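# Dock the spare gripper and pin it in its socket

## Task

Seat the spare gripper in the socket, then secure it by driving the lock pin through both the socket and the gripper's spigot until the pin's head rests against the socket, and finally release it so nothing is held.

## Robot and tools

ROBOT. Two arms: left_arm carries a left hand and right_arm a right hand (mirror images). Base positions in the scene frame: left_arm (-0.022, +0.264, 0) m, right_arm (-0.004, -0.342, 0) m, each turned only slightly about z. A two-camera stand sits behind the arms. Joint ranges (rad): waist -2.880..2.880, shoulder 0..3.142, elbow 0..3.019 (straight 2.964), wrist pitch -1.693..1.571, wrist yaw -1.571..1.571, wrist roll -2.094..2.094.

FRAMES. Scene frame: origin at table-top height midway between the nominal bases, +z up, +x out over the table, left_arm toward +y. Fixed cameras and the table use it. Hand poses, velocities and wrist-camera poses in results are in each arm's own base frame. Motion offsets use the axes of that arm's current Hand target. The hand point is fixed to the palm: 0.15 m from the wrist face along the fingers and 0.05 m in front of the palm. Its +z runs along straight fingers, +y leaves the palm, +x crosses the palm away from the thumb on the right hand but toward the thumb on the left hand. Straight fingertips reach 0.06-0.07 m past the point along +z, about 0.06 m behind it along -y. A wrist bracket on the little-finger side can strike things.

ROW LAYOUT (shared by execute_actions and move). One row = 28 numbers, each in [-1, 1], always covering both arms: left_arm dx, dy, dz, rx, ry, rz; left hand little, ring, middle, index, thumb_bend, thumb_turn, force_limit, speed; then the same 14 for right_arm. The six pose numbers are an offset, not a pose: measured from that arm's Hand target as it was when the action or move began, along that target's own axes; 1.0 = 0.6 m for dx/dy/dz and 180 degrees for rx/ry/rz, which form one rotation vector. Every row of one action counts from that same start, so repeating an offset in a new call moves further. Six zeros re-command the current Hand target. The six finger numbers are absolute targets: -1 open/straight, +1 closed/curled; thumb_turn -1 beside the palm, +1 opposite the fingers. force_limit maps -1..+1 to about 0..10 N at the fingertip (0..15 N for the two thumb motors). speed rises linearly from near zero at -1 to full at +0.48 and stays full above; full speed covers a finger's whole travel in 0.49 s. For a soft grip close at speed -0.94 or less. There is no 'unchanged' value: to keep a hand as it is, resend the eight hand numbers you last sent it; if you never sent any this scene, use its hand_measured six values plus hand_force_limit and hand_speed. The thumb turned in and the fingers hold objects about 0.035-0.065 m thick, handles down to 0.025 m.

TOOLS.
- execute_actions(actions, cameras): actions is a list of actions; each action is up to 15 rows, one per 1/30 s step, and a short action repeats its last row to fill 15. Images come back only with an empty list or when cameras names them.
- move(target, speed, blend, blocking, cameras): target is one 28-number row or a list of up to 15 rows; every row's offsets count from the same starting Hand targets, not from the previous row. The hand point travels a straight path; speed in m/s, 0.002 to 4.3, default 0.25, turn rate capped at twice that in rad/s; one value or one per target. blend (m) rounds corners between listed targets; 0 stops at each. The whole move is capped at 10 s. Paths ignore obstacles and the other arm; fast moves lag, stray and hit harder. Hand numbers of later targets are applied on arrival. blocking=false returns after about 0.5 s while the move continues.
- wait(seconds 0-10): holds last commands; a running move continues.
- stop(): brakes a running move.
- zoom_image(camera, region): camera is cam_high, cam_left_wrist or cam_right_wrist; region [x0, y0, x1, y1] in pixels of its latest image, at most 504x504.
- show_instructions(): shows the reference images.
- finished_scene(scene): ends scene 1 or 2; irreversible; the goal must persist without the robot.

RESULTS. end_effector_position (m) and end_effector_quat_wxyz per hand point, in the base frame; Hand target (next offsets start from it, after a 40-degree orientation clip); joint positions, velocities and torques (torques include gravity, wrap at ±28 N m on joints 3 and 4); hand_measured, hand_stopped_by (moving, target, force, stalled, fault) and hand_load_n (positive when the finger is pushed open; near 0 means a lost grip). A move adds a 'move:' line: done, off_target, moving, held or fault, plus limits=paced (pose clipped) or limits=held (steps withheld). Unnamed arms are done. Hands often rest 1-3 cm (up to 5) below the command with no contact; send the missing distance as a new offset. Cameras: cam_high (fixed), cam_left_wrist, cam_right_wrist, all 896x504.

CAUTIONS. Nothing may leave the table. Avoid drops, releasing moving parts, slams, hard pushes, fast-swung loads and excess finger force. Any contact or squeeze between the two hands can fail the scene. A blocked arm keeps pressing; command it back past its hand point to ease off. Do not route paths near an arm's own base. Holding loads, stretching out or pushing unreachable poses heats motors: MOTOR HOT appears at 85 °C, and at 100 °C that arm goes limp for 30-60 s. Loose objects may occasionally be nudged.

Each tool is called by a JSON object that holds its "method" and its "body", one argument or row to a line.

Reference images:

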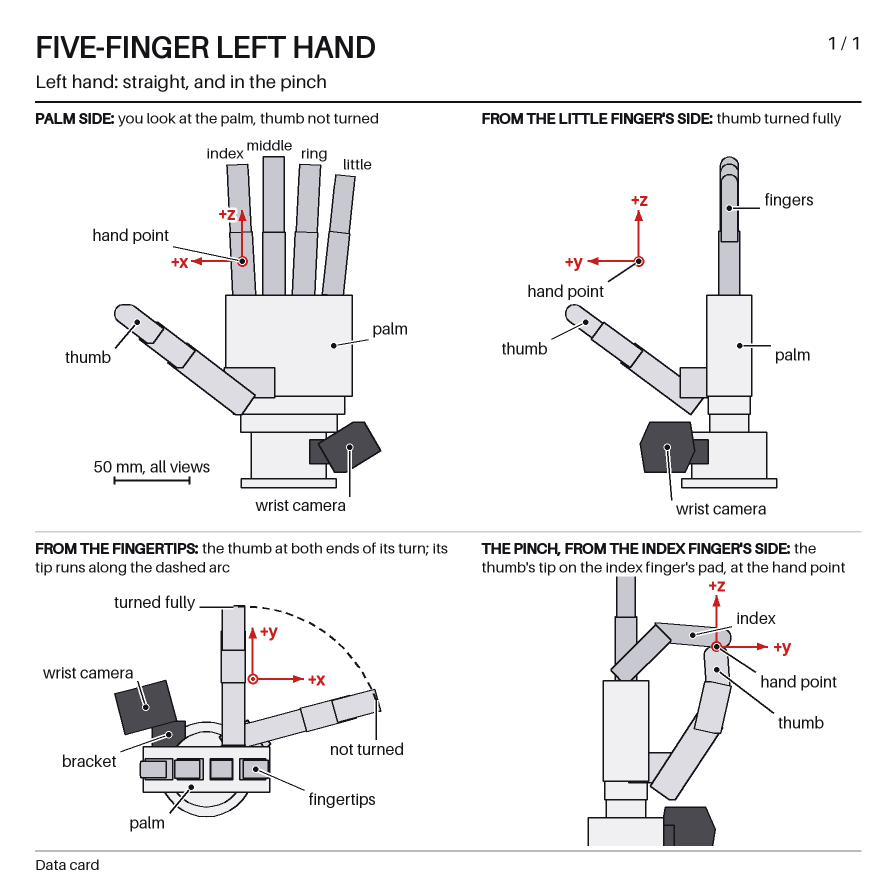

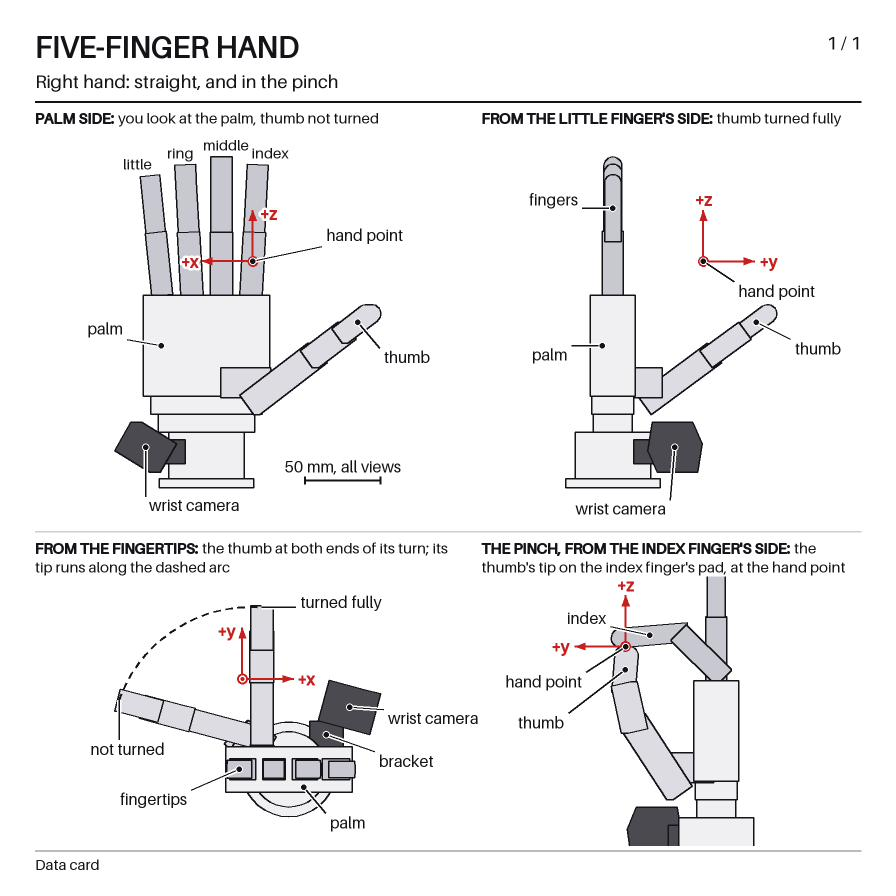

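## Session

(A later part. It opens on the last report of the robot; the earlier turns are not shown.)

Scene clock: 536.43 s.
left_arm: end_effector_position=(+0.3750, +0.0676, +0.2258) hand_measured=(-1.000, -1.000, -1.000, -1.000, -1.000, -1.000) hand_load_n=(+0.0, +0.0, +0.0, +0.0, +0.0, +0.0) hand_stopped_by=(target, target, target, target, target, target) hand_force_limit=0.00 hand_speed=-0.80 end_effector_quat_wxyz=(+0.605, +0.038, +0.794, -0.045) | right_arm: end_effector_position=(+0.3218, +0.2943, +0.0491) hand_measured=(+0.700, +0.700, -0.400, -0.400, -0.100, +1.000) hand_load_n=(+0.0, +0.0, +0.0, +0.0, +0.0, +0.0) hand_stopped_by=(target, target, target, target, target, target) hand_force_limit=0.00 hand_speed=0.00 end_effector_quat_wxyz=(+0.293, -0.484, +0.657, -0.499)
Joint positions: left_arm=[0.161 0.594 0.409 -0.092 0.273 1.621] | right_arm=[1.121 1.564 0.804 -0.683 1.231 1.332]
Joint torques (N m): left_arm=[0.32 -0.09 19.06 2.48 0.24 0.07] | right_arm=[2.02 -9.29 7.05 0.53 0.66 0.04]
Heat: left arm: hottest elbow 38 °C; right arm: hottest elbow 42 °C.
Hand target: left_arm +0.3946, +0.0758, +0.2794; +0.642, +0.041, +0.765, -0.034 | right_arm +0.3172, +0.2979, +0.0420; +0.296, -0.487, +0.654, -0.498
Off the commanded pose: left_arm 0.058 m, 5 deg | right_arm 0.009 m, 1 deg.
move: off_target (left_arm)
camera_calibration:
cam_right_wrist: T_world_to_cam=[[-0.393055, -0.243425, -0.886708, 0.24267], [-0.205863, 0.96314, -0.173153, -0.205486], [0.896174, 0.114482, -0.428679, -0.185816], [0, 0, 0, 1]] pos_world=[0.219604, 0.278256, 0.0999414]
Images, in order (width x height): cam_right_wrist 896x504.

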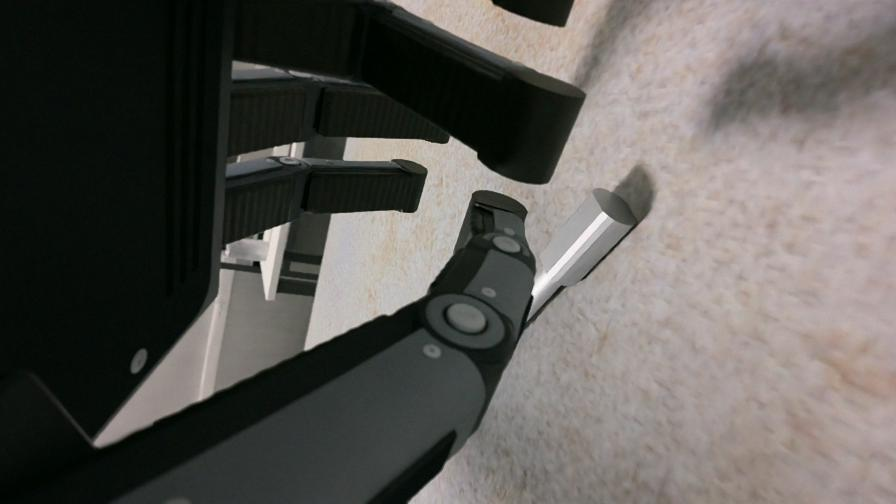

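{"method": "move", "body": {
  "target": [0,0,0,0,0,0,-1,-1,-1,-1,-1,-1,0,-0.8,-0.0036,0.0344,0.0121,0,0,0,0.7,0.7,-0.4,-0.4,-0.1,1,0,0],
  "speed": 0.08,
  "cameras": ["cam_right_wrist"]
}}

Scene clock: 539.50 s.
left_arm: end_effector_position=(+0.3750, +0.0676, +0.2258) hand_measured=(-1.000, -1.000, -1.000, -1.000, -1.000, -1.000) hand_load_n=(+0.0, +0.0, +0.0, +0.0, +0.0, +0.0) hand_stopped_by=(target, target, target, target, target, target) hand_force_limit=0.00 hand_speed=-0.80 end_effector_quat_wxyz=(+0.605, +0.038, +0.794, -0.045) | right_arm: end_effector_position=(+0.3228, +0.2963, +0.0285) hand_measured=(+0.700, +0.700, -0.400, -0.400, -0.100, +1.000) hand_load_n=(+0.0, +0.0, +0.0, +0.0, +0.0, +0.0) hand_stopped_by=(target, target, target, target, target, target) hand_force_limit=0.00 hand_speed=0.00 end_effector_quat_wxyz=(+0.295, -0.482, +0.658, -0.498)
Joint positions: left_arm=[0.161 0.594 0.409 -0.092 0.273 1.621] | right_arm=[1.121 1.614 0.789 -0.616 1.231 1.336]
Joint torques (N m): left_arm=[0.21 -0.15 19.04 2.48 0.23 0.06] | right_arm=[1.85 -9.88 6.34 0.64 0.68 0.04]
Heat: left arm: hottest elbow 39 °C; right arm: hottest elbow 42 °C.
Hand target: left_arm +0.3946, +0.0758, +0.2794; +0.642, +0.041, +0.765, -0.034 | right_arm +0.3172, +0.2978, +0.0200; +0.296, -0.487, +0.654, -0.498
Off the commanded pose: left_arm 0.058 m, 5 deg | right_arm 0.010 m, 1 deg.
move: off_target (left_arm)
camera_calibration:
cam_right_wrist: T_world_to_cam=[[-0.390511, -0.237411, -0.889459, 0.222707], [-0.204037, 0.964466, -0.167851, -0.211883], [0.897703, 0.115935, -0.425075, -0.196905], [0, 0, 0, 1]] pos_world=[0.2205, 0.280055, 0.0788247]
Images, in order (width x height): cam_right_wrist 896x504.

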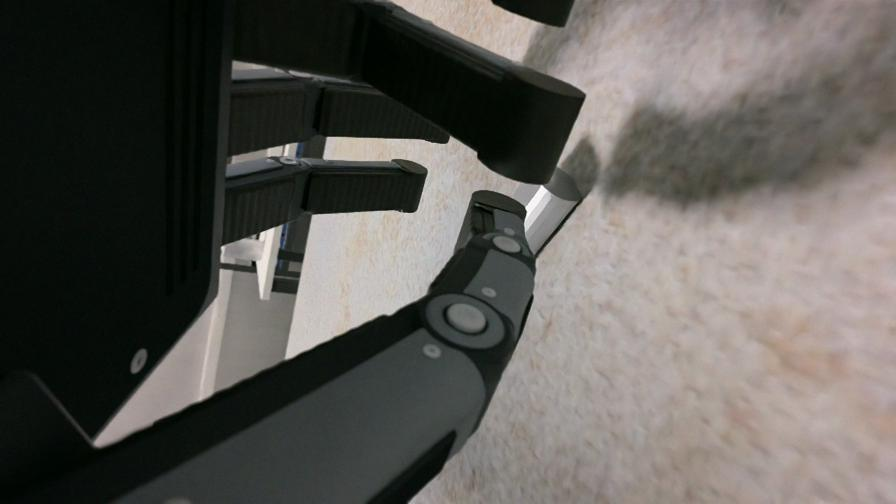

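{"method": "move", "body": {
  "target": [0,0,0,0,0,0,-1,-1,-1,-1,-1,-1,0,-0.8,-0.0023,0.0215,-0.0012,0,0,0,0.7,0.7,-0.4,-0.4,-0.1,1,0,0],
  "speed": 0.06,
  "cameras": ["cam_right_wrist","cam_high"]
}}

{"method": "zoom_image", "body": {
  "camera": "cam_high",
  "region": [260, 180, 440, 300]
}}

Scene clock: 544.23 s.
left_arm: end_effector_position=(+0.3750, +0.0676, +0.2258) hand_measured=(-1.000, -1.000, -1.000, -1.000, -1.000, -1.000) hand_load_n=(+0.0, +0.0, +0.0, +0.0, +0.0, +0.0) hand_stopped_by=(target, target, target, target, target, target) hand_force_limit=0.00 hand_speed=-0.80 end_effector_quat_wxyz=(+0.605, +0.038, +0.794, -0.045) | right_arm: end_effector_position=(+0.3190, +0.2991, +0.0173) hand_measured=(+0.700, +0.700, -0.400, -0.400, -0.100, +1.000) hand_load_n=(+0.0, +0.0, +0.0, +0.0, +0.0, +0.0) hand_stopped_by=(target, target, target, target, target, target) hand_force_limit=0.00 hand_speed=0.00 end_effector_quat_wxyz=(+0.296, -0.481, +0.658, -0.497)
Joint positions: left_arm=[0.161 0.594 0.409 -0.092 0.273 1.621] | right_arm=[1.133 1.646 0.789 -0.615 1.232 1.371]
Joint torques (N m): left_arm=[0.09 -0.09 19 2.5 0.24 0.07] | right_arm=[2.02 -10.11 5.96 0.43 0.7 0.06]
Heat: left arm: hottest elbow 39 °C; right arm: hottest elbow 42 °C.
Hand target: left_arm +0.3946, +0.0758, +0.2794; +0.642, +0.041, +0.765, -0.034 | right_arm +0.3127, +0.2997, +0.0079; +0.295, -0.487, +0.654, -0.498
Off the commanded pose: left_arm 0.058 m, 5 deg | right_arm 0.011 m, 1 deg.
move: off_target (left_arm, right_arm)
camera_calibration:
cam_right_wrist: T_world_to_cam=[[-0.390226, -0.235936, -0.889976, 0.211304], [-0.20446, 0.964681, -0.166091, -0.217169], [0.89773, 0.117151, -0.424683, -0.198887], [0, 0, 0, 1]] pos_world=[0.216601, 0.282653, 0.0675215]
Images, in order (width x height): cam_high 896x504, cam_right_wrist 896x504.

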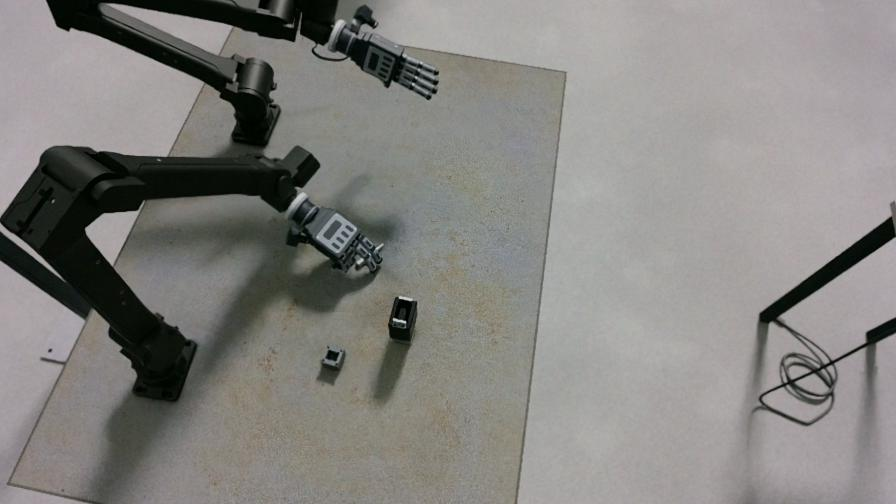

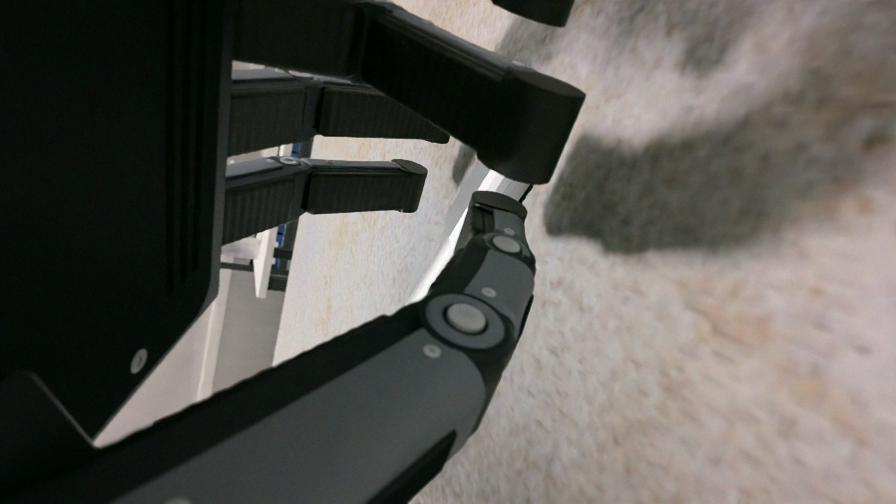

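Scaled by 2.800 from the camera's 896x504 image, which has a finer 1280x720 frame.

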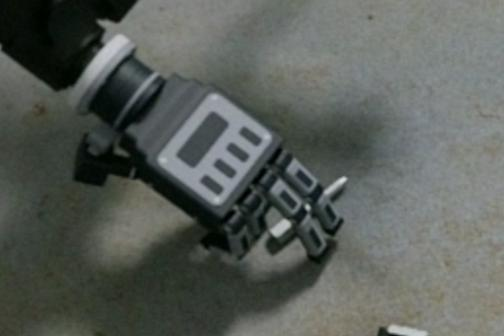

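{"method": "zoom_image", "body": {
  "camera": "cam_right_wrist",
  "region": [360, 130, 600, 320]
}}

{"method": "zoom_image", "body": {
  "camera": "cam_high",
  "region": [330, 220, 410, 290]
}}

Scaled by 2.100 from the camera's 896x504 image, which has a finer 1280x720 frame.

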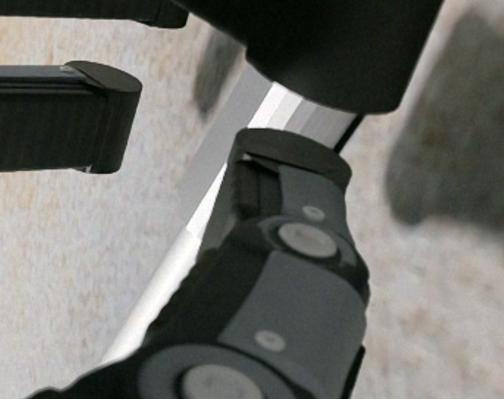

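Scaled by 6.300 from the camera's 896x504 image, which has a finer 1280x720 frame.

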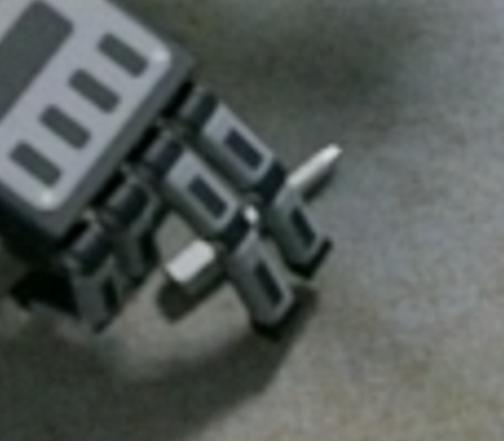

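{"method": "move", "body": {
  "target": [0,0,0,0,0,0,-1,-1,-1,-1,-1,-1,0,-0.8,-0.008,-0.0003,-0.0002,0,0,0,0.7,0.7,-0.4,-0.4,-0.1,1,0,0],
  "speed": 0.06,
  "cameras": ["cam_high"]
}}

{"method": "zoom_image", "body": {
  "camera": "cam_high",
  "region": [330, 220, 410, 290]
}}

Scene clock: 559.63 s.
left_arm: end_effector_position=(+0.3750, +0.0676, +0.2258) hand_measured=(-1.000, -1.000, -1.000, -1.000, -1.000, -1.000) hand_load_n=(+0.0, +0.0, +0.0, +0.0, +0.0, +0.0) hand_stopped_by=(target, target, target, target, target, target) hand_force_limit=0.00 hand_speed=-0.80 end_effector_quat_wxyz=(+0.605, +0.038, +0.794, -0.045) | right_arm: end_effector_position=(+0.3183, +0.2985, +0.0133) hand_measured=(+0.700, +0.700, -0.400, -0.400, -0.100, +1.000) hand_load_n=(+0.0, +0.0, +0.0, +0.0, +0.0, +0.0) hand_stopped_by=(target, target, target, target, target, target) hand_force_limit=0.00 hand_speed=0.00 end_effector_quat_wxyz=(+0.293, -0.483, +0.657, -0.499)
Joint positions: left_arm=[0.161 0.594 0.409 -0.092 0.273 1.621] | right_arm=[1.134 1.657 0.789 -0.615 1.233 1.374]
Joint torques (N m): left_arm=[0.15 -0.15 18.97 2.52 0.22 0.07] | right_arm=[2.02 -9.88 7.12 0.2 0.68 0.06]
Heat: left arm: hottest elbow 40 °C; right arm: hottest elbow 40 °C.
Hand target: left_arm +0.3946, +0.0758, +0.2794; +0.642, +0.041, +0.765, -0.034 | right_arm +0.3143, +0.3043, +0.0077; +0.296, -0.487, +0.654, -0.498
Off the commanded pose: left_arm 0.058 m, 5 deg | right_arm 0.009 m, 1 deg.
move: off_target (left_arm)
Images, in order (width x height): cam_high 896x504.

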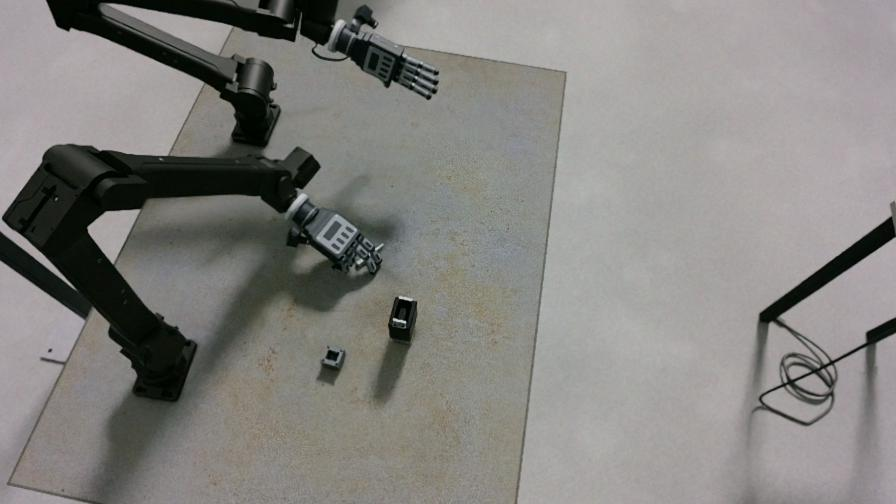

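Scaled by 6.300 from the camera's 896x504 image, which has a finer 1280x720 frame.

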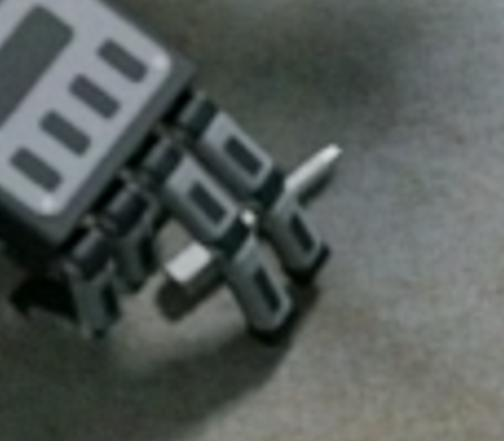

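{"method": "move", "body": {
  "target": [
    [0,0,0,0,0,0,-1,-1,-1,-1,-1,-1,0,-0.8,0.0053,-0.0983,-0.0333,0,0,0,0.7,0.7,-0.4,-0.4,-0.1,1,0,0],
    [0,0,0,0,0,0,-1,-1,-1,-1,-1,-1,0,-0.8,-0.0047,-0.0037,0,0,0,0,0.7,0.7,-0.4,-0.4,-0.1,1,0,0]
  ],
  "speed": [0.15,0.08],
  "cameras": ["cam_high","cam_right_wrist"]
}}

{"method": "zoom_image", "body": {
  "camera": "cam_high",
  "region": [330, 220, 410, 290]
}}

Scene clock: 564.97 s.
left_arm: end_effector_position=(+0.3750, +0.0676, +0.2258) hand_measured=(-1.000, -1.000, -1.000, -1.000, -1.000, -1.000) hand_load_n=(+0.0, +0.0, +0.0, +0.0, +0.0, +0.0) hand_stopped_by=(target, target, target, target, target, target) hand_force_limit=0.00 hand_speed=-0.80 end_effector_quat_wxyz=(+0.605, +0.038, +0.794, -0.045) | right_arm: end_effector_position=(+0.3210, +0.3041, +0.0170) hand_measured=(+0.700, +0.700, -0.400, -0.400, -0.100, +1.000) hand_load_n=(+0.0, +0.0, +0.0, +0.0, +0.0, +0.0) hand_stopped_by=(target, target, target, target, target, target) hand_force_limit=0.00 hand_speed=0.00 end_effector_quat_wxyz=(+0.295, -0.481, +0.658, -0.498)
Joint positions: left_arm=[0.161 0.594 0.409 -0.092 0.273 1.621] | right_arm=[1.134 1.66 0.808 -0.629 1.233 1.378]
Joint torques (N m): left_arm=[0.15 -0.09 18.95 2.5 0.23 0.07] | right_arm=[2.08 -10.23 6.5 0.42 0.67 -0.01]
Heat: left arm: hottest elbow 40 °C; right arm: hottest elbow 40 °C.
Hand target: left_arm +0.3946, +0.0758, +0.2794; +0.642, +0.041, +0.765, -0.034 | right_arm +0.3160, +0.3069, +0.0096; +0.296, -0.487, +0.654, -0.498
Off the commanded pose: left_arm 0.058 m, 5 deg | right_arm 0.009 m, 1 deg.
move: off_target (left_arm)
camera_calibration:
cam_right_wrist: T_world_to_cam=[[-0.390794, -0.237113, -0.889414, 0.213609], [-0.203212, 0.964636, -0.167878, -0.222146], [0.897767, 0.115134, -0.425157, -0.200792], [0, 0, 0, 1]] pos_world=[0.218599, 0.288057, 0.067325]
Images, in order (width x height): cam_high 896x504, cam_right_wrist 896x504.

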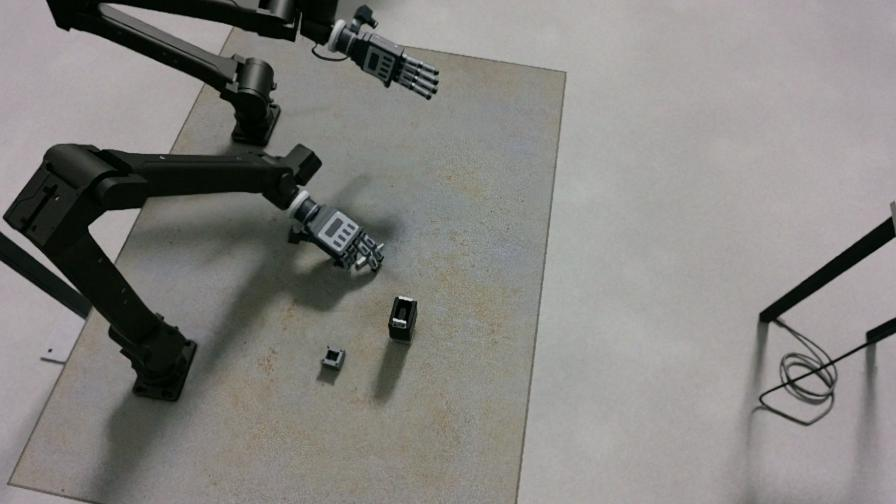

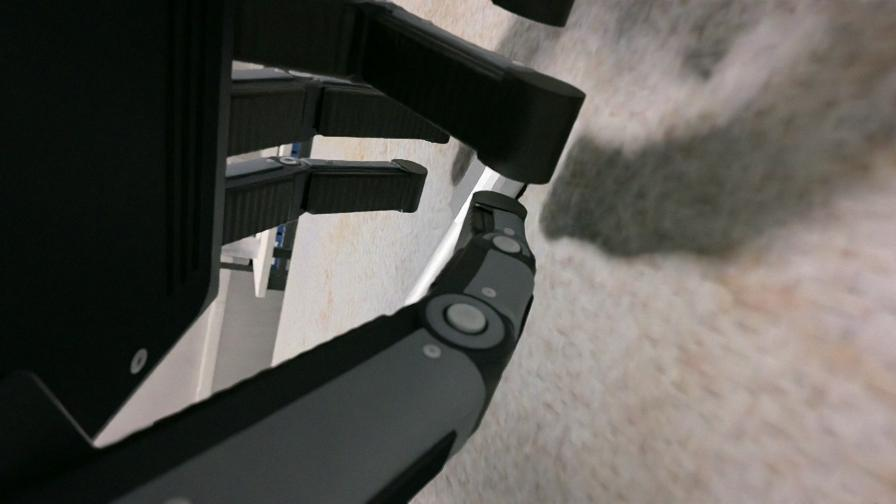

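Scaled by 6.300 from the camera's 896x504 image, which has a finer 1280x720 frame.

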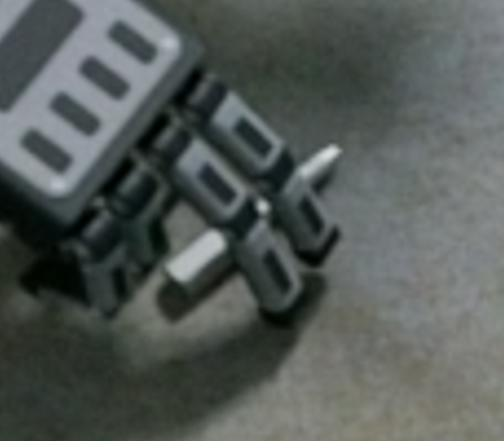

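{"method": "move", "body": {
  "target": [0,0,0,0,0,0,-1,-1,-1,-1,-1,-1,0,-0.8,0,0,0,0,0,0,0.7,0.7,0.3,0.3,-0.1,1,-0.5,-0.88],
  "cameras": ["cam_high","cam_right_wrist"]
}}

{"method": "zoom_image", "body": {
  "camera": "cam_high",
  "region": [330, 220, 410, 290]
}}

{"method": "zoom_image", "body": {
  "camera": "cam_right_wrist",
  "region": [360, 130, 600, 320]
}}

Scene clock: 569.40 s.
left_arm: end_effector_position=(+0.3750, +0.0676, +0.2258) hand_measured=(-1.000, -1.000, -1.000, -1.000, -1.000, -1.000) hand_load_n=(+0.0, +0.0, +0.0, +0.0, +0.0, +0.0) hand_stopped_by=(target, target, target, target, target, target) hand_force_limit=0.00 hand_speed=-0.80 end_effector_quat_wxyz=(+0.605, +0.038, +0.794, -0.045) | right_arm: end_effector_position=(+0.3220, +0.3035, +0.0185) hand_measured=(+0.700, +0.700, +0.088, +0.112, -0.100, +1.000) hand_load_n=(+0.0, +0.0, +1.5, +3.5, +0.5, -0.5) hand_stopped_by=(target, target, force, force, target, target) hand_force_limit=-0.50 hand_speed=-0.88 end_effector_quat_wxyz=(+0.296, -0.480, +0.656, -0.501)
Joint positions: left_arm=[0.161 0.594 0.409 -0.092 0.273 1.621] | right_arm=[1.134 1.66 0.808 -0.629 1.242 1.378]
Joint torques (N m): left_arm=[0.32 -0.03 18.99 2.45 0.23 0.07] | right_arm=[2.02 -10.4 6.41 0.46 0.29 0.01]
Heat: left arm: hottest elbow 40 °C; right arm: hottest elbow 40 °C.
Hand target: left_arm +0.3946, +0.0758, +0.2794; +0.642, +0.041, +0.765, -0.034 | right_arm +0.3160, +0.3069, +0.0095; +0.296, -0.487, +0.654, -0.498
Off the commanded pose: left_arm 0.058 m, 5 deg | right_arm 0.011 m, 1 deg.
move: off_target (left_arm, right_arm)
camera_calibration:
cam_right_wrist: T_world_to_cam=[[-0.383652, -0.240255, -0.891677, 0.213849], [-0.20106, 0.964133, -0.173269, -0.221489], [0.901325, 0.112806, -0.418197, -0.201572], [0, 0, 0, 1]] pos_world=[0.219193, 0.287662, 0.0680108]
Images, in order (width x height): cam_high 896x504, cam_right_wrist 896x504.

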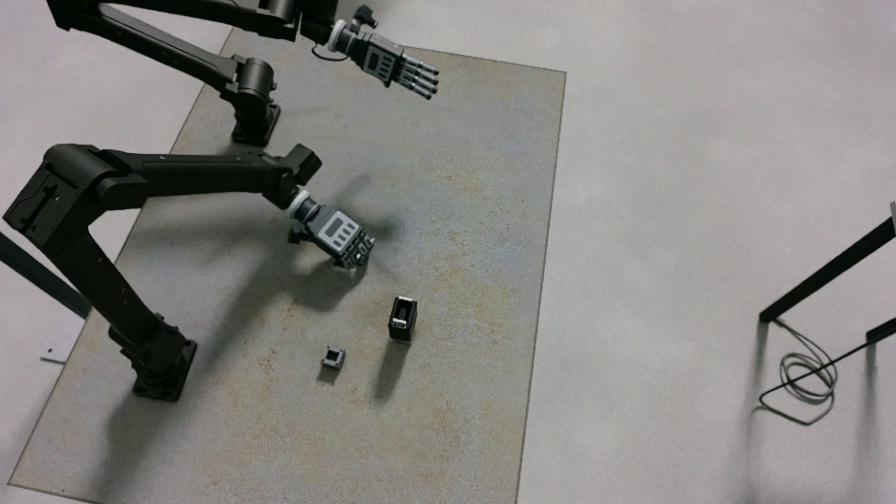

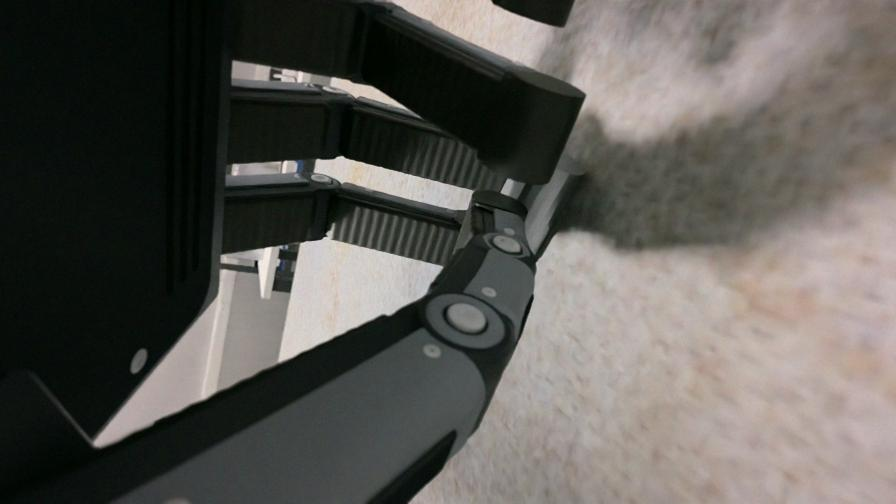

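Scaled by 6.300 from the camera's 896x504 image, which has a finer 1280x720 frame.

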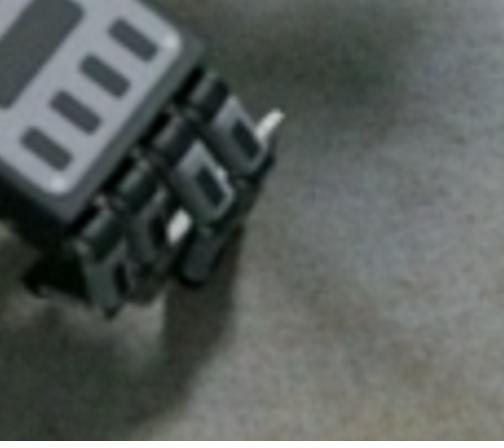

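Scaled by 2.100 from the camera's 896x504 image, which has a finer 1280x720 frame.

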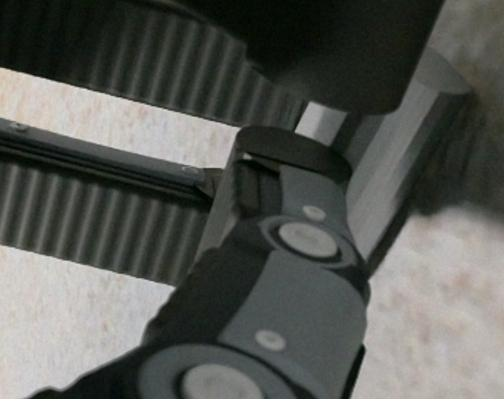

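{"method": "move", "body": {
  "target": [-0.0188,-0.2784,-0.0377,0.2744,0,0,-1,-1,-1,-1,-1,-1,0,-0.8,0,0,0,0,0,0,0.7,0.7,0.3,0.3,-0.1,1,-0.5,-0.88],
  "cameras": ["cam_high","cam_left_wrist"]
}}

Scene clock: 588.97 s.
left_arm: end_effector_position=(+0.3445, -0.0842, +0.2544) hand_measured=(-1.000, -1.000, -1.000, -1.000, -1.000, -1.000) hand_load_n=(+0.0, +0.0, +0.0, +0.0, +0.0, +0.0) hand_stopped_by=(target, target, target, target, target, target) hand_force_limit=0.00 hand_speed=-0.80 end_effector_quat_wxyz=(+0.549, +0.281, +0.699, -0.361) | right_arm: end_effector_position=(+0.3220, +0.3035, +0.0185) hand_measured=(+0.700, +0.700, +0.088, +0.112, -0.100, +1.000) hand_load_n=(+0.0, +0.0, +1.5, +3.0, +0.5, -1.0) hand_stopped_by=(target, target, force, force, target, target) hand_force_limit=-0.50 hand_speed=-0.88 end_effector_quat_wxyz=(+0.296, -0.480, +0.656, -0.501)
Joint positions: left_arm=[0.201 0.612 0.462 -0.183 1.144 1.676] | right_arm=[1.134 1.66 0.808 -0.629 1.242 1.378]
Joint torques (N m): left_arm=[-2.43 0.15 18.39 0.81 0.42 0.17] | right_arm=[2.2 -10.64 6.35 0.68 0.35 -0.01]
Motor temperatures (°C): left_arm=[30 27 41 27 26 28] | right_arm=[28 30 39 28 31 28]
Heat: left arm: hottest elbow 41 °C; right arm: hottest elbow 39 °C.
Hand target: left_arm +0.3567, -0.0882, +0.2944; +0.566, +0.305, +0.681, -0.351 | right_arm +0.3160, +0.3069, +0.0095; +0.296, -0.487, +0.654, -0.498
Off the commanded pose: left_arm 0.042 m, 4 deg | right_arm 0.011 m, 1 deg.
move: off_target (left_arm, right_arm)
camera_calibration:
cam_left_wrist: T_world_to_cam=[[-0.805047, -0.590525, -0.0563894, 0.248384], [-0.321011, 0.513608, -0.795713, 0.357682], [0.49885, -0.622484, -0.603044, 0.040875], [0, 0, 0, 1]] pos_world=[0.29439, -0.0115875, 0.323268]
Images, in order (width x height): cam_high 896x504, cam_left_wrist 896x504.

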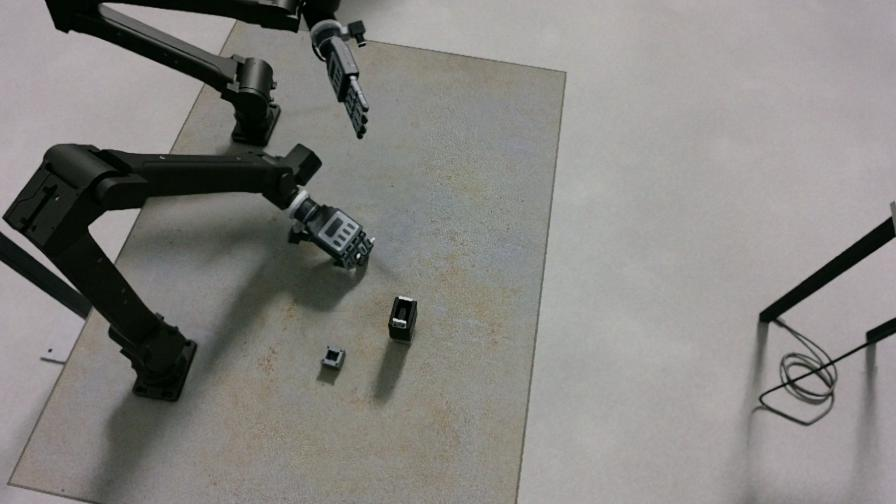

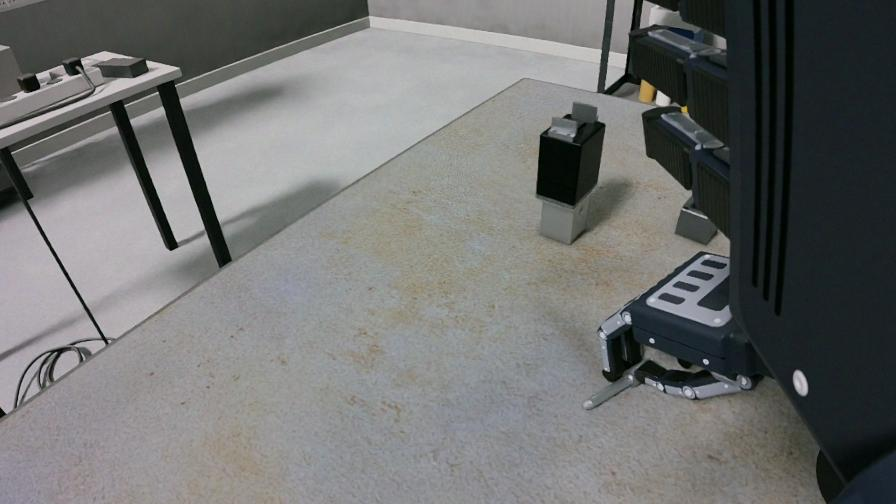

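{"method": "zoom_image", "body": {
  "camera": "cam_left_wrist",
  "region": [560, 290, 760, 430]
}}

Scaled by 2.520 from the camera's 896x504 image, which has a finer 1280x720 frame.

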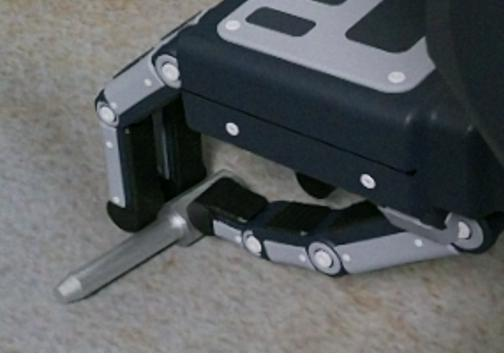

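{"method": "move", "body": {
  "target": [0,0,0,0,0,0,-1,-1,-1,-1,-1,-1,0,-0.8,0,0,0,0,0,0,0.7,0.7,0.33,0.33,-0.1,1,-0.1,-0.88],
  "cameras": ["cam_left_wrist"]
}}

{"method": "zoom_image", "body": {
  "camera": "cam_left_wrist",
  "region": [560, 310, 720, 422]
}}

Scene clock: 591.77 s.
left_arm: end_effector_position=(+0.3445, -0.0844, +0.2544) hand_measured=(-1.000, -1.000, -1.000, -1.000, -1.000, -1.000) hand_load_n=(+0.0, +0.0, +0.0, +0.0, +0.0, +0.0) hand_stopped_by=(target, target, target, target, target, target) hand_force_limit=0.00 hand_speed=-0.80 end_effector_quat_wxyz=(+0.549, +0.281, +0.699, -0.361) | right_arm: end_effector_position=(+0.3229, +0.3037, +0.0196) hand_measured=(+0.700, +0.700, +0.240, +0.244, -0.100, +1.000) hand_load_n=(+0.0, +0.0, +7.5, +4.5, -1.0, +0.0) hand_stopped_by=(target, target, force, force, target, target) hand_force_limit=-0.10 hand_speed=-0.88 end_effector_quat_wxyz=(+0.298, -0.478, +0.655, -0.503)
Joint positions: left_arm=[0.2 0.612 0.462 -0.183 1.144 1.677] | right_arm=[1.134 1.66 0.808 -0.625 1.249 1.378]
Joint torques (N m): left_arm=[-2.32 0.21 18.33 0.85 0.43 0.19] | right_arm=[2.02 -9.99 6.34 0.4 0.11 -0.02]
Heat: left arm: hottest elbow 42 °C; right arm: hottest elbow 38 °C.
Hand target: left_arm +0.3567, -0.0882, +0.2944; +0.566, +0.305, +0.681, -0.351 | right_arm +0.3160, +0.3068, +0.0095; +0.295, -0.487, +0.654, -0.498
Off the commanded pose: left_arm 0.042 m, 4 deg | right_arm 0.013 m, 1 deg.
move: off_target (left_arm, right_arm)
camera_calibration:
cam_left_wrist: T_world_to_cam=[[-0.805271, -0.59018, -0.056804, 0.248535], [-0.320521, 0.513921, -0.795708, 0.357672], [0.498803, -0.622554, -0.603011, 0.0408754], [0, 0, 0, 1]] pos_world=[0.29439, -0.0116877, 0.323368]
Images, in order (width x height): cam_left_wrist 896x504.

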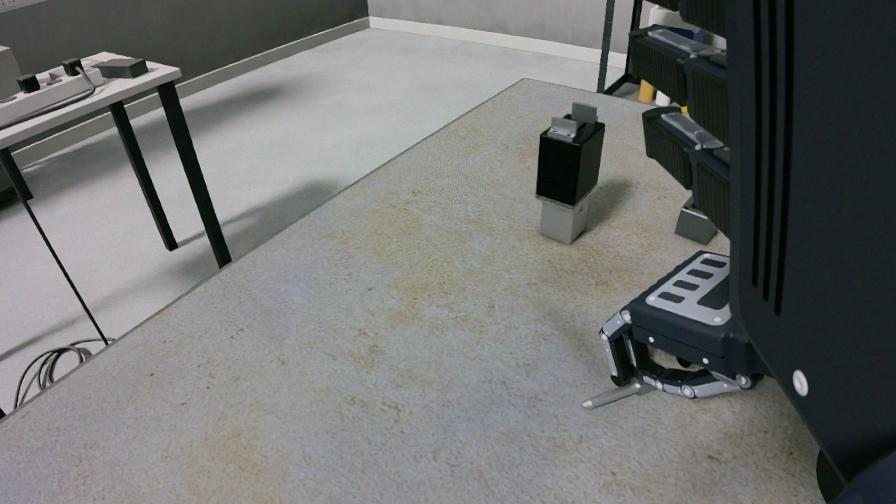

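Scaled by 3.150 from the camera's 896x504 image, which has a finer 1280x720 frame.

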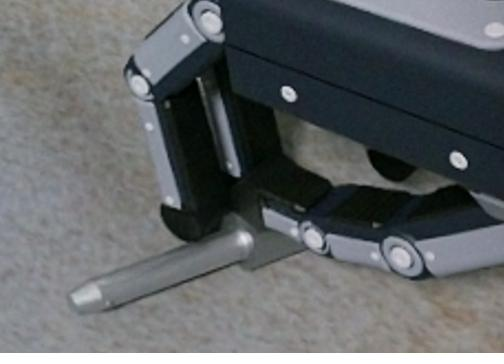

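{"method": "move", "body": {
  "target": [
    [0,0,0,0,0,0,-1,-1,-1,-1,-1,-1,0,-0.8,0,0,0,0,0,0,0.7,0.7,-0.4,-0.4,-0.1,1,-0.1,-0.5],
    [0,0,0,0,0,0,-1,-1,-1,-1,-1,-1,0,-0.8,0.01,-0.1,-0.0333,0,0,0,0.7,0.7,-0.4,-0.4,-0.25,1,0,0]
  ],
  "speed": [0.1,0.12],
  "cameras": ["cam_left_wrist","cam_right_wrist"]
}}

{"method": "zoom_image", "body": {
  "camera": "cam_left_wrist",
  "region": [560, 290, 720, 402]
}}

Scene clock: 597.20 s.
left_arm: end_effector_position=(+0.3445, -0.0844, +0.2544) hand_measured=(-1.000, -1.000, -1.000, -1.000, -1.000, -1.000) hand_load_n=(+0.0, +0.0, +0.0, +0.0, +0.0, +0.0) hand_stopped_by=(target, target, target, target, target, target) hand_force_limit=0.00 hand_speed=-0.80 end_effector_quat_wxyz=(+0.549, +0.281, +0.699, -0.361) | right_arm: end_effector_position=(+0.3124, +0.2853, +0.0582) hand_measured=(+0.700, +0.700, -0.400, -0.400, -0.250, +1.000) hand_load_n=(+0.0, +0.0, +0.0, -0.5, +0.0, +0.0) hand_stopped_by=(target, target, target, target, target, target) hand_force_limit=0.00 hand_speed=0.00 end_effector_quat_wxyz=(+0.279, -0.493, +0.649, -0.508)
Joint positions: left_arm=[0.2 0.612 0.462 -0.183 1.144 1.677] | right_arm=[1.134 1.538 0.808 -0.786 1.235 1.366]
Joint torques (N m): left_arm=[-2.14 0.09 18.35 0.88 0.44 0.19] | right_arm=[1.44 -10.7 11.62 -0.46 0.56 0.01]
Heat: left arm: hottest elbow 43 °C; right arm: hottest elbow 38 °C.
Hand target: left_arm +0.3567, -0.0882, +0.2944; +0.566, +0.305, +0.681, -0.351 | right_arm +0.3171, +0.3067, +0.0729; +0.295, -0.488, +0.654, -0.498
Off the commanded pose: left_arm 0.042 m, 4 deg | right_arm 0.027 m, 2 deg.
move: off_target (left_arm, right_arm); target 2's new numbers were sent with right_arm's hand 0.026 m and 2 deg from that target
camera_calibration:
cam_left_wrist: T_world_to_cam=[[-0.805271, -0.59018, -0.056804, 0.248535], [-0.320521, 0.513921, -0.795708, 0.357672], [0.498803, -0.622554, -0.603011, 0.0408754], [0, 0, 0, 1]] pos_world=[0.29439, -0.0116877, 0.323368]
cam_right_wrist: T_world_to_cam=[[-0.405434, -0.27737, -0.871028, 0.257453], [-0.210104, 0.95562, -0.206512, -0.191784], [0.889651, 0.0992793, -0.445717, -0.165155], [0, 0, 0, 1]] pos_world=[0.211016, 0.271078, 0.11103]
Images, in order (width x height): cam_left_wrist 896x504, cam_right_wrist 896x504.

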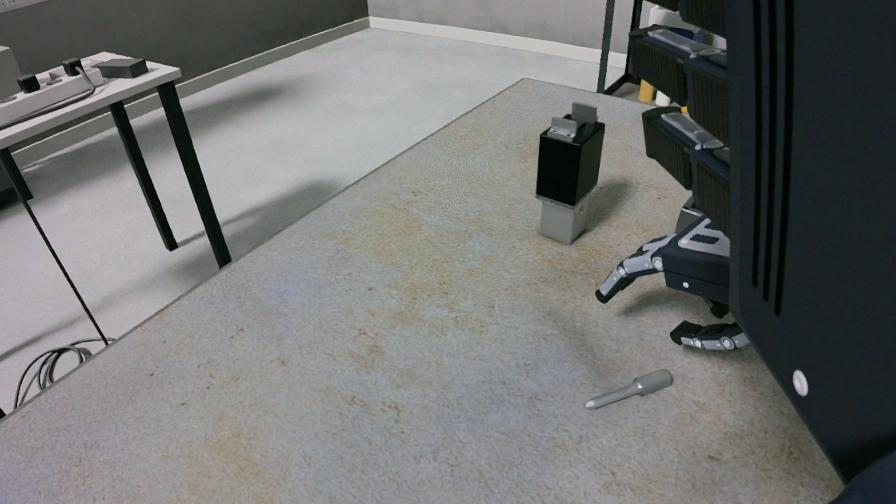

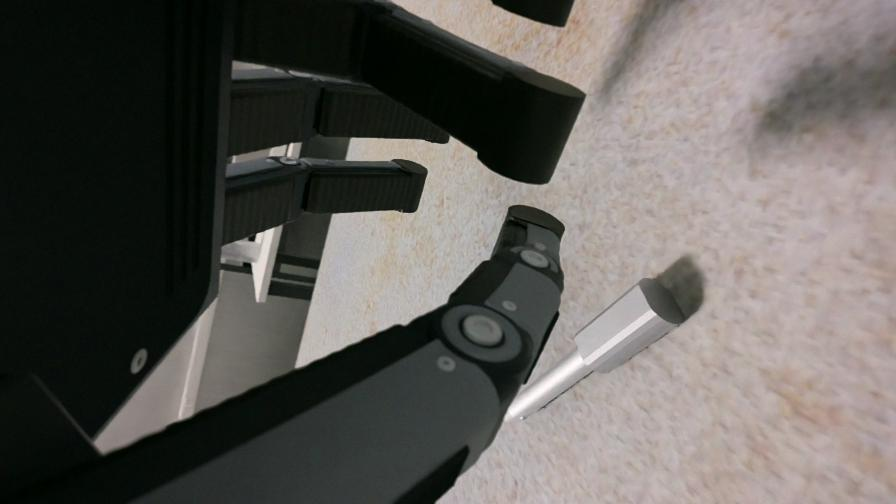

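Scaled by 3.150 from the camera's 896x504 image, which has a finer 1280x720 frame.

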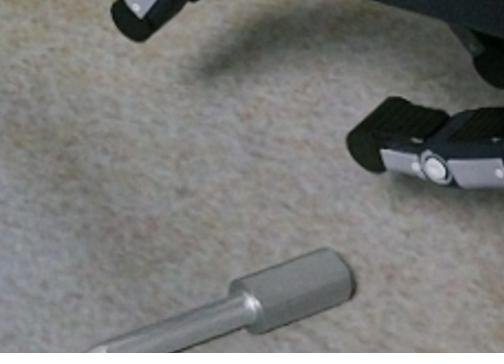

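{"method": "move", "body": {
  "target": [
    [0,0,0,0,0,0,-1,-1,-1,-1,-1,-1,0,-0.8,0.0103,0.0118,-0.0307,0,0,0,0.7,0.7,-0.4,-0.4,-0.2,1,0,0],
    [0,0,0,0,0,0,-1,-1,-1,-1,-1,-1,0,-0.8,0.0033,0.0790,-0.0070,0,0,0,0.7,0.7,-0.4,-0.4,-0.2,1,0,0]
  ],
  "speed": [0.1,0.1],
  "cameras": ["cam_left_wrist","cam_right_wrist"]
}}

{"method": "zoom_image", "body": {
  "camera": "cam_left_wrist",
  "region": [570, 300, 730, 412]
}}

Scene clock: 613.27 s.
left_arm: end_effector_position=(+0.3445, -0.0844, +0.2544) hand_measured=(-1.000, -1.000, -1.000, -1.000, -1.000, -1.000) hand_load_n=(+0.0, +0.0, +0.0, +0.0, +0.0, +0.0) hand_stopped_by=(target, target, target, target, target, target) hand_force_limit=0.00 hand_speed=-0.80 end_effector_quat_wxyz=(+0.549, +0.281, +0.699, -0.361) | right_arm: end_effector_position=(+0.2993, +0.2999, +0.0340) hand_measured=(+0.700, +0.700, -0.400, -0.400, -0.200, +1.000) hand_load_n=(+0.0, +0.0, +0.0, +0.0, +0.0, +0.0) hand_stopped_by=(target, target, target, target, target, target) hand_force_limit=0.00 hand_speed=0.00 end_effector_quat_wxyz=(+0.290, -0.484, +0.656, -0.501)
Joint positions: left_arm=[0.2 0.612 0.462 -0.183 1.144 1.677] | right_arm=[1.183 1.621 0.821 -0.832 1.235 1.524]
Joint torques (N m): left_arm=[-2.32 0.15 18.35 0.85 0.44 0.2] | right_arm=[1.85 -9.82 7.47 0.35 0.6 0.06]
Heat: left arm: hottest elbow 45 °C; right arm: hottest elbow 40 °C.
Hand target: left_arm +0.3567, -0.0882, +0.2944; +0.566, +0.305, +0.681, -0.351 | right_arm +0.2966, +0.3079, +0.0302; +0.296, -0.487, +0.654, -0.498
Off the commanded pose: left_arm 0.042 m, 4 deg | right_arm 0.009 m, 1 deg.
move: off_target (left_arm)
camera_calibration:
cam_left_wrist: T_world_to_cam=[[-0.805271, -0.59018, -0.056804, 0.248535], [-0.320521, 0.513921, -0.795708, 0.357672], [0.498803, -0.622554, -0.603011, 0.0408754], [0, 0, 0, 1]] pos_world=[0.29439, -0.0116877, 0.323368]
cam_right_wrist: T_world_to_cam=[[-0.394456, -0.248815, -0.884588, 0.22374], [-0.20462, 0.962258, -0.179418, -0.21804], [0.895843, 0.110232, -0.430481, -0.171305], [0, 0, 0, 1]] pos_world=[0.197103, 0.284364, 0.0850539]
Images, in order (width x height): cam_left_wrist 896x504, cam_right_wrist 896x504.

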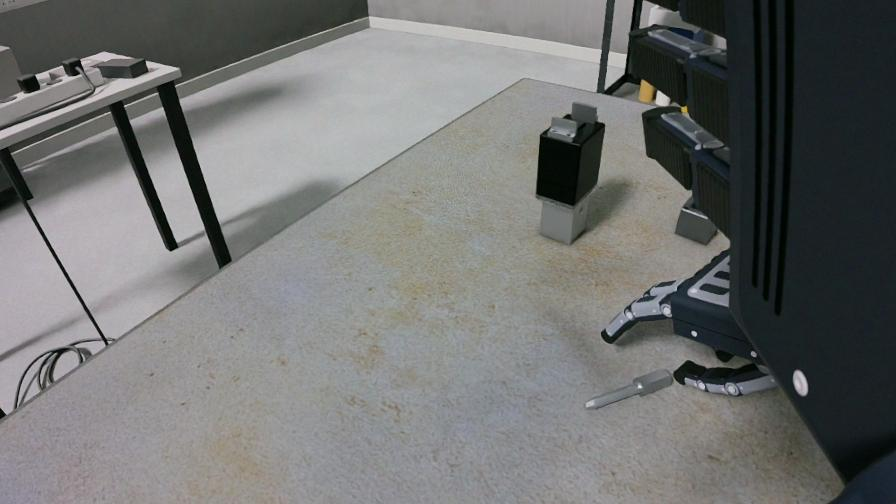

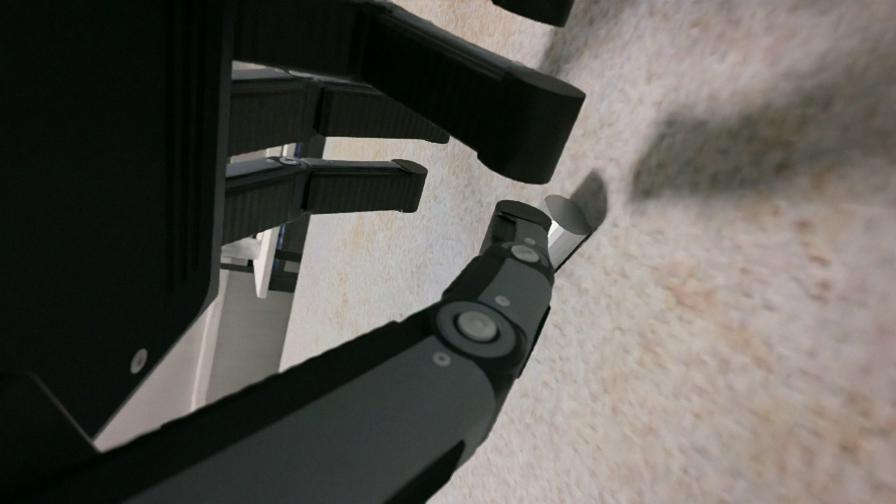

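Scaled by 3.150 from the camera's 896x504 image, which has a finer 1280x720 frame.

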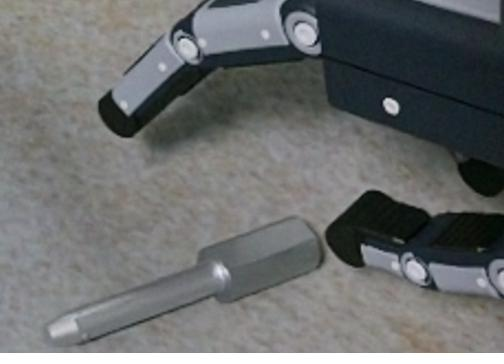

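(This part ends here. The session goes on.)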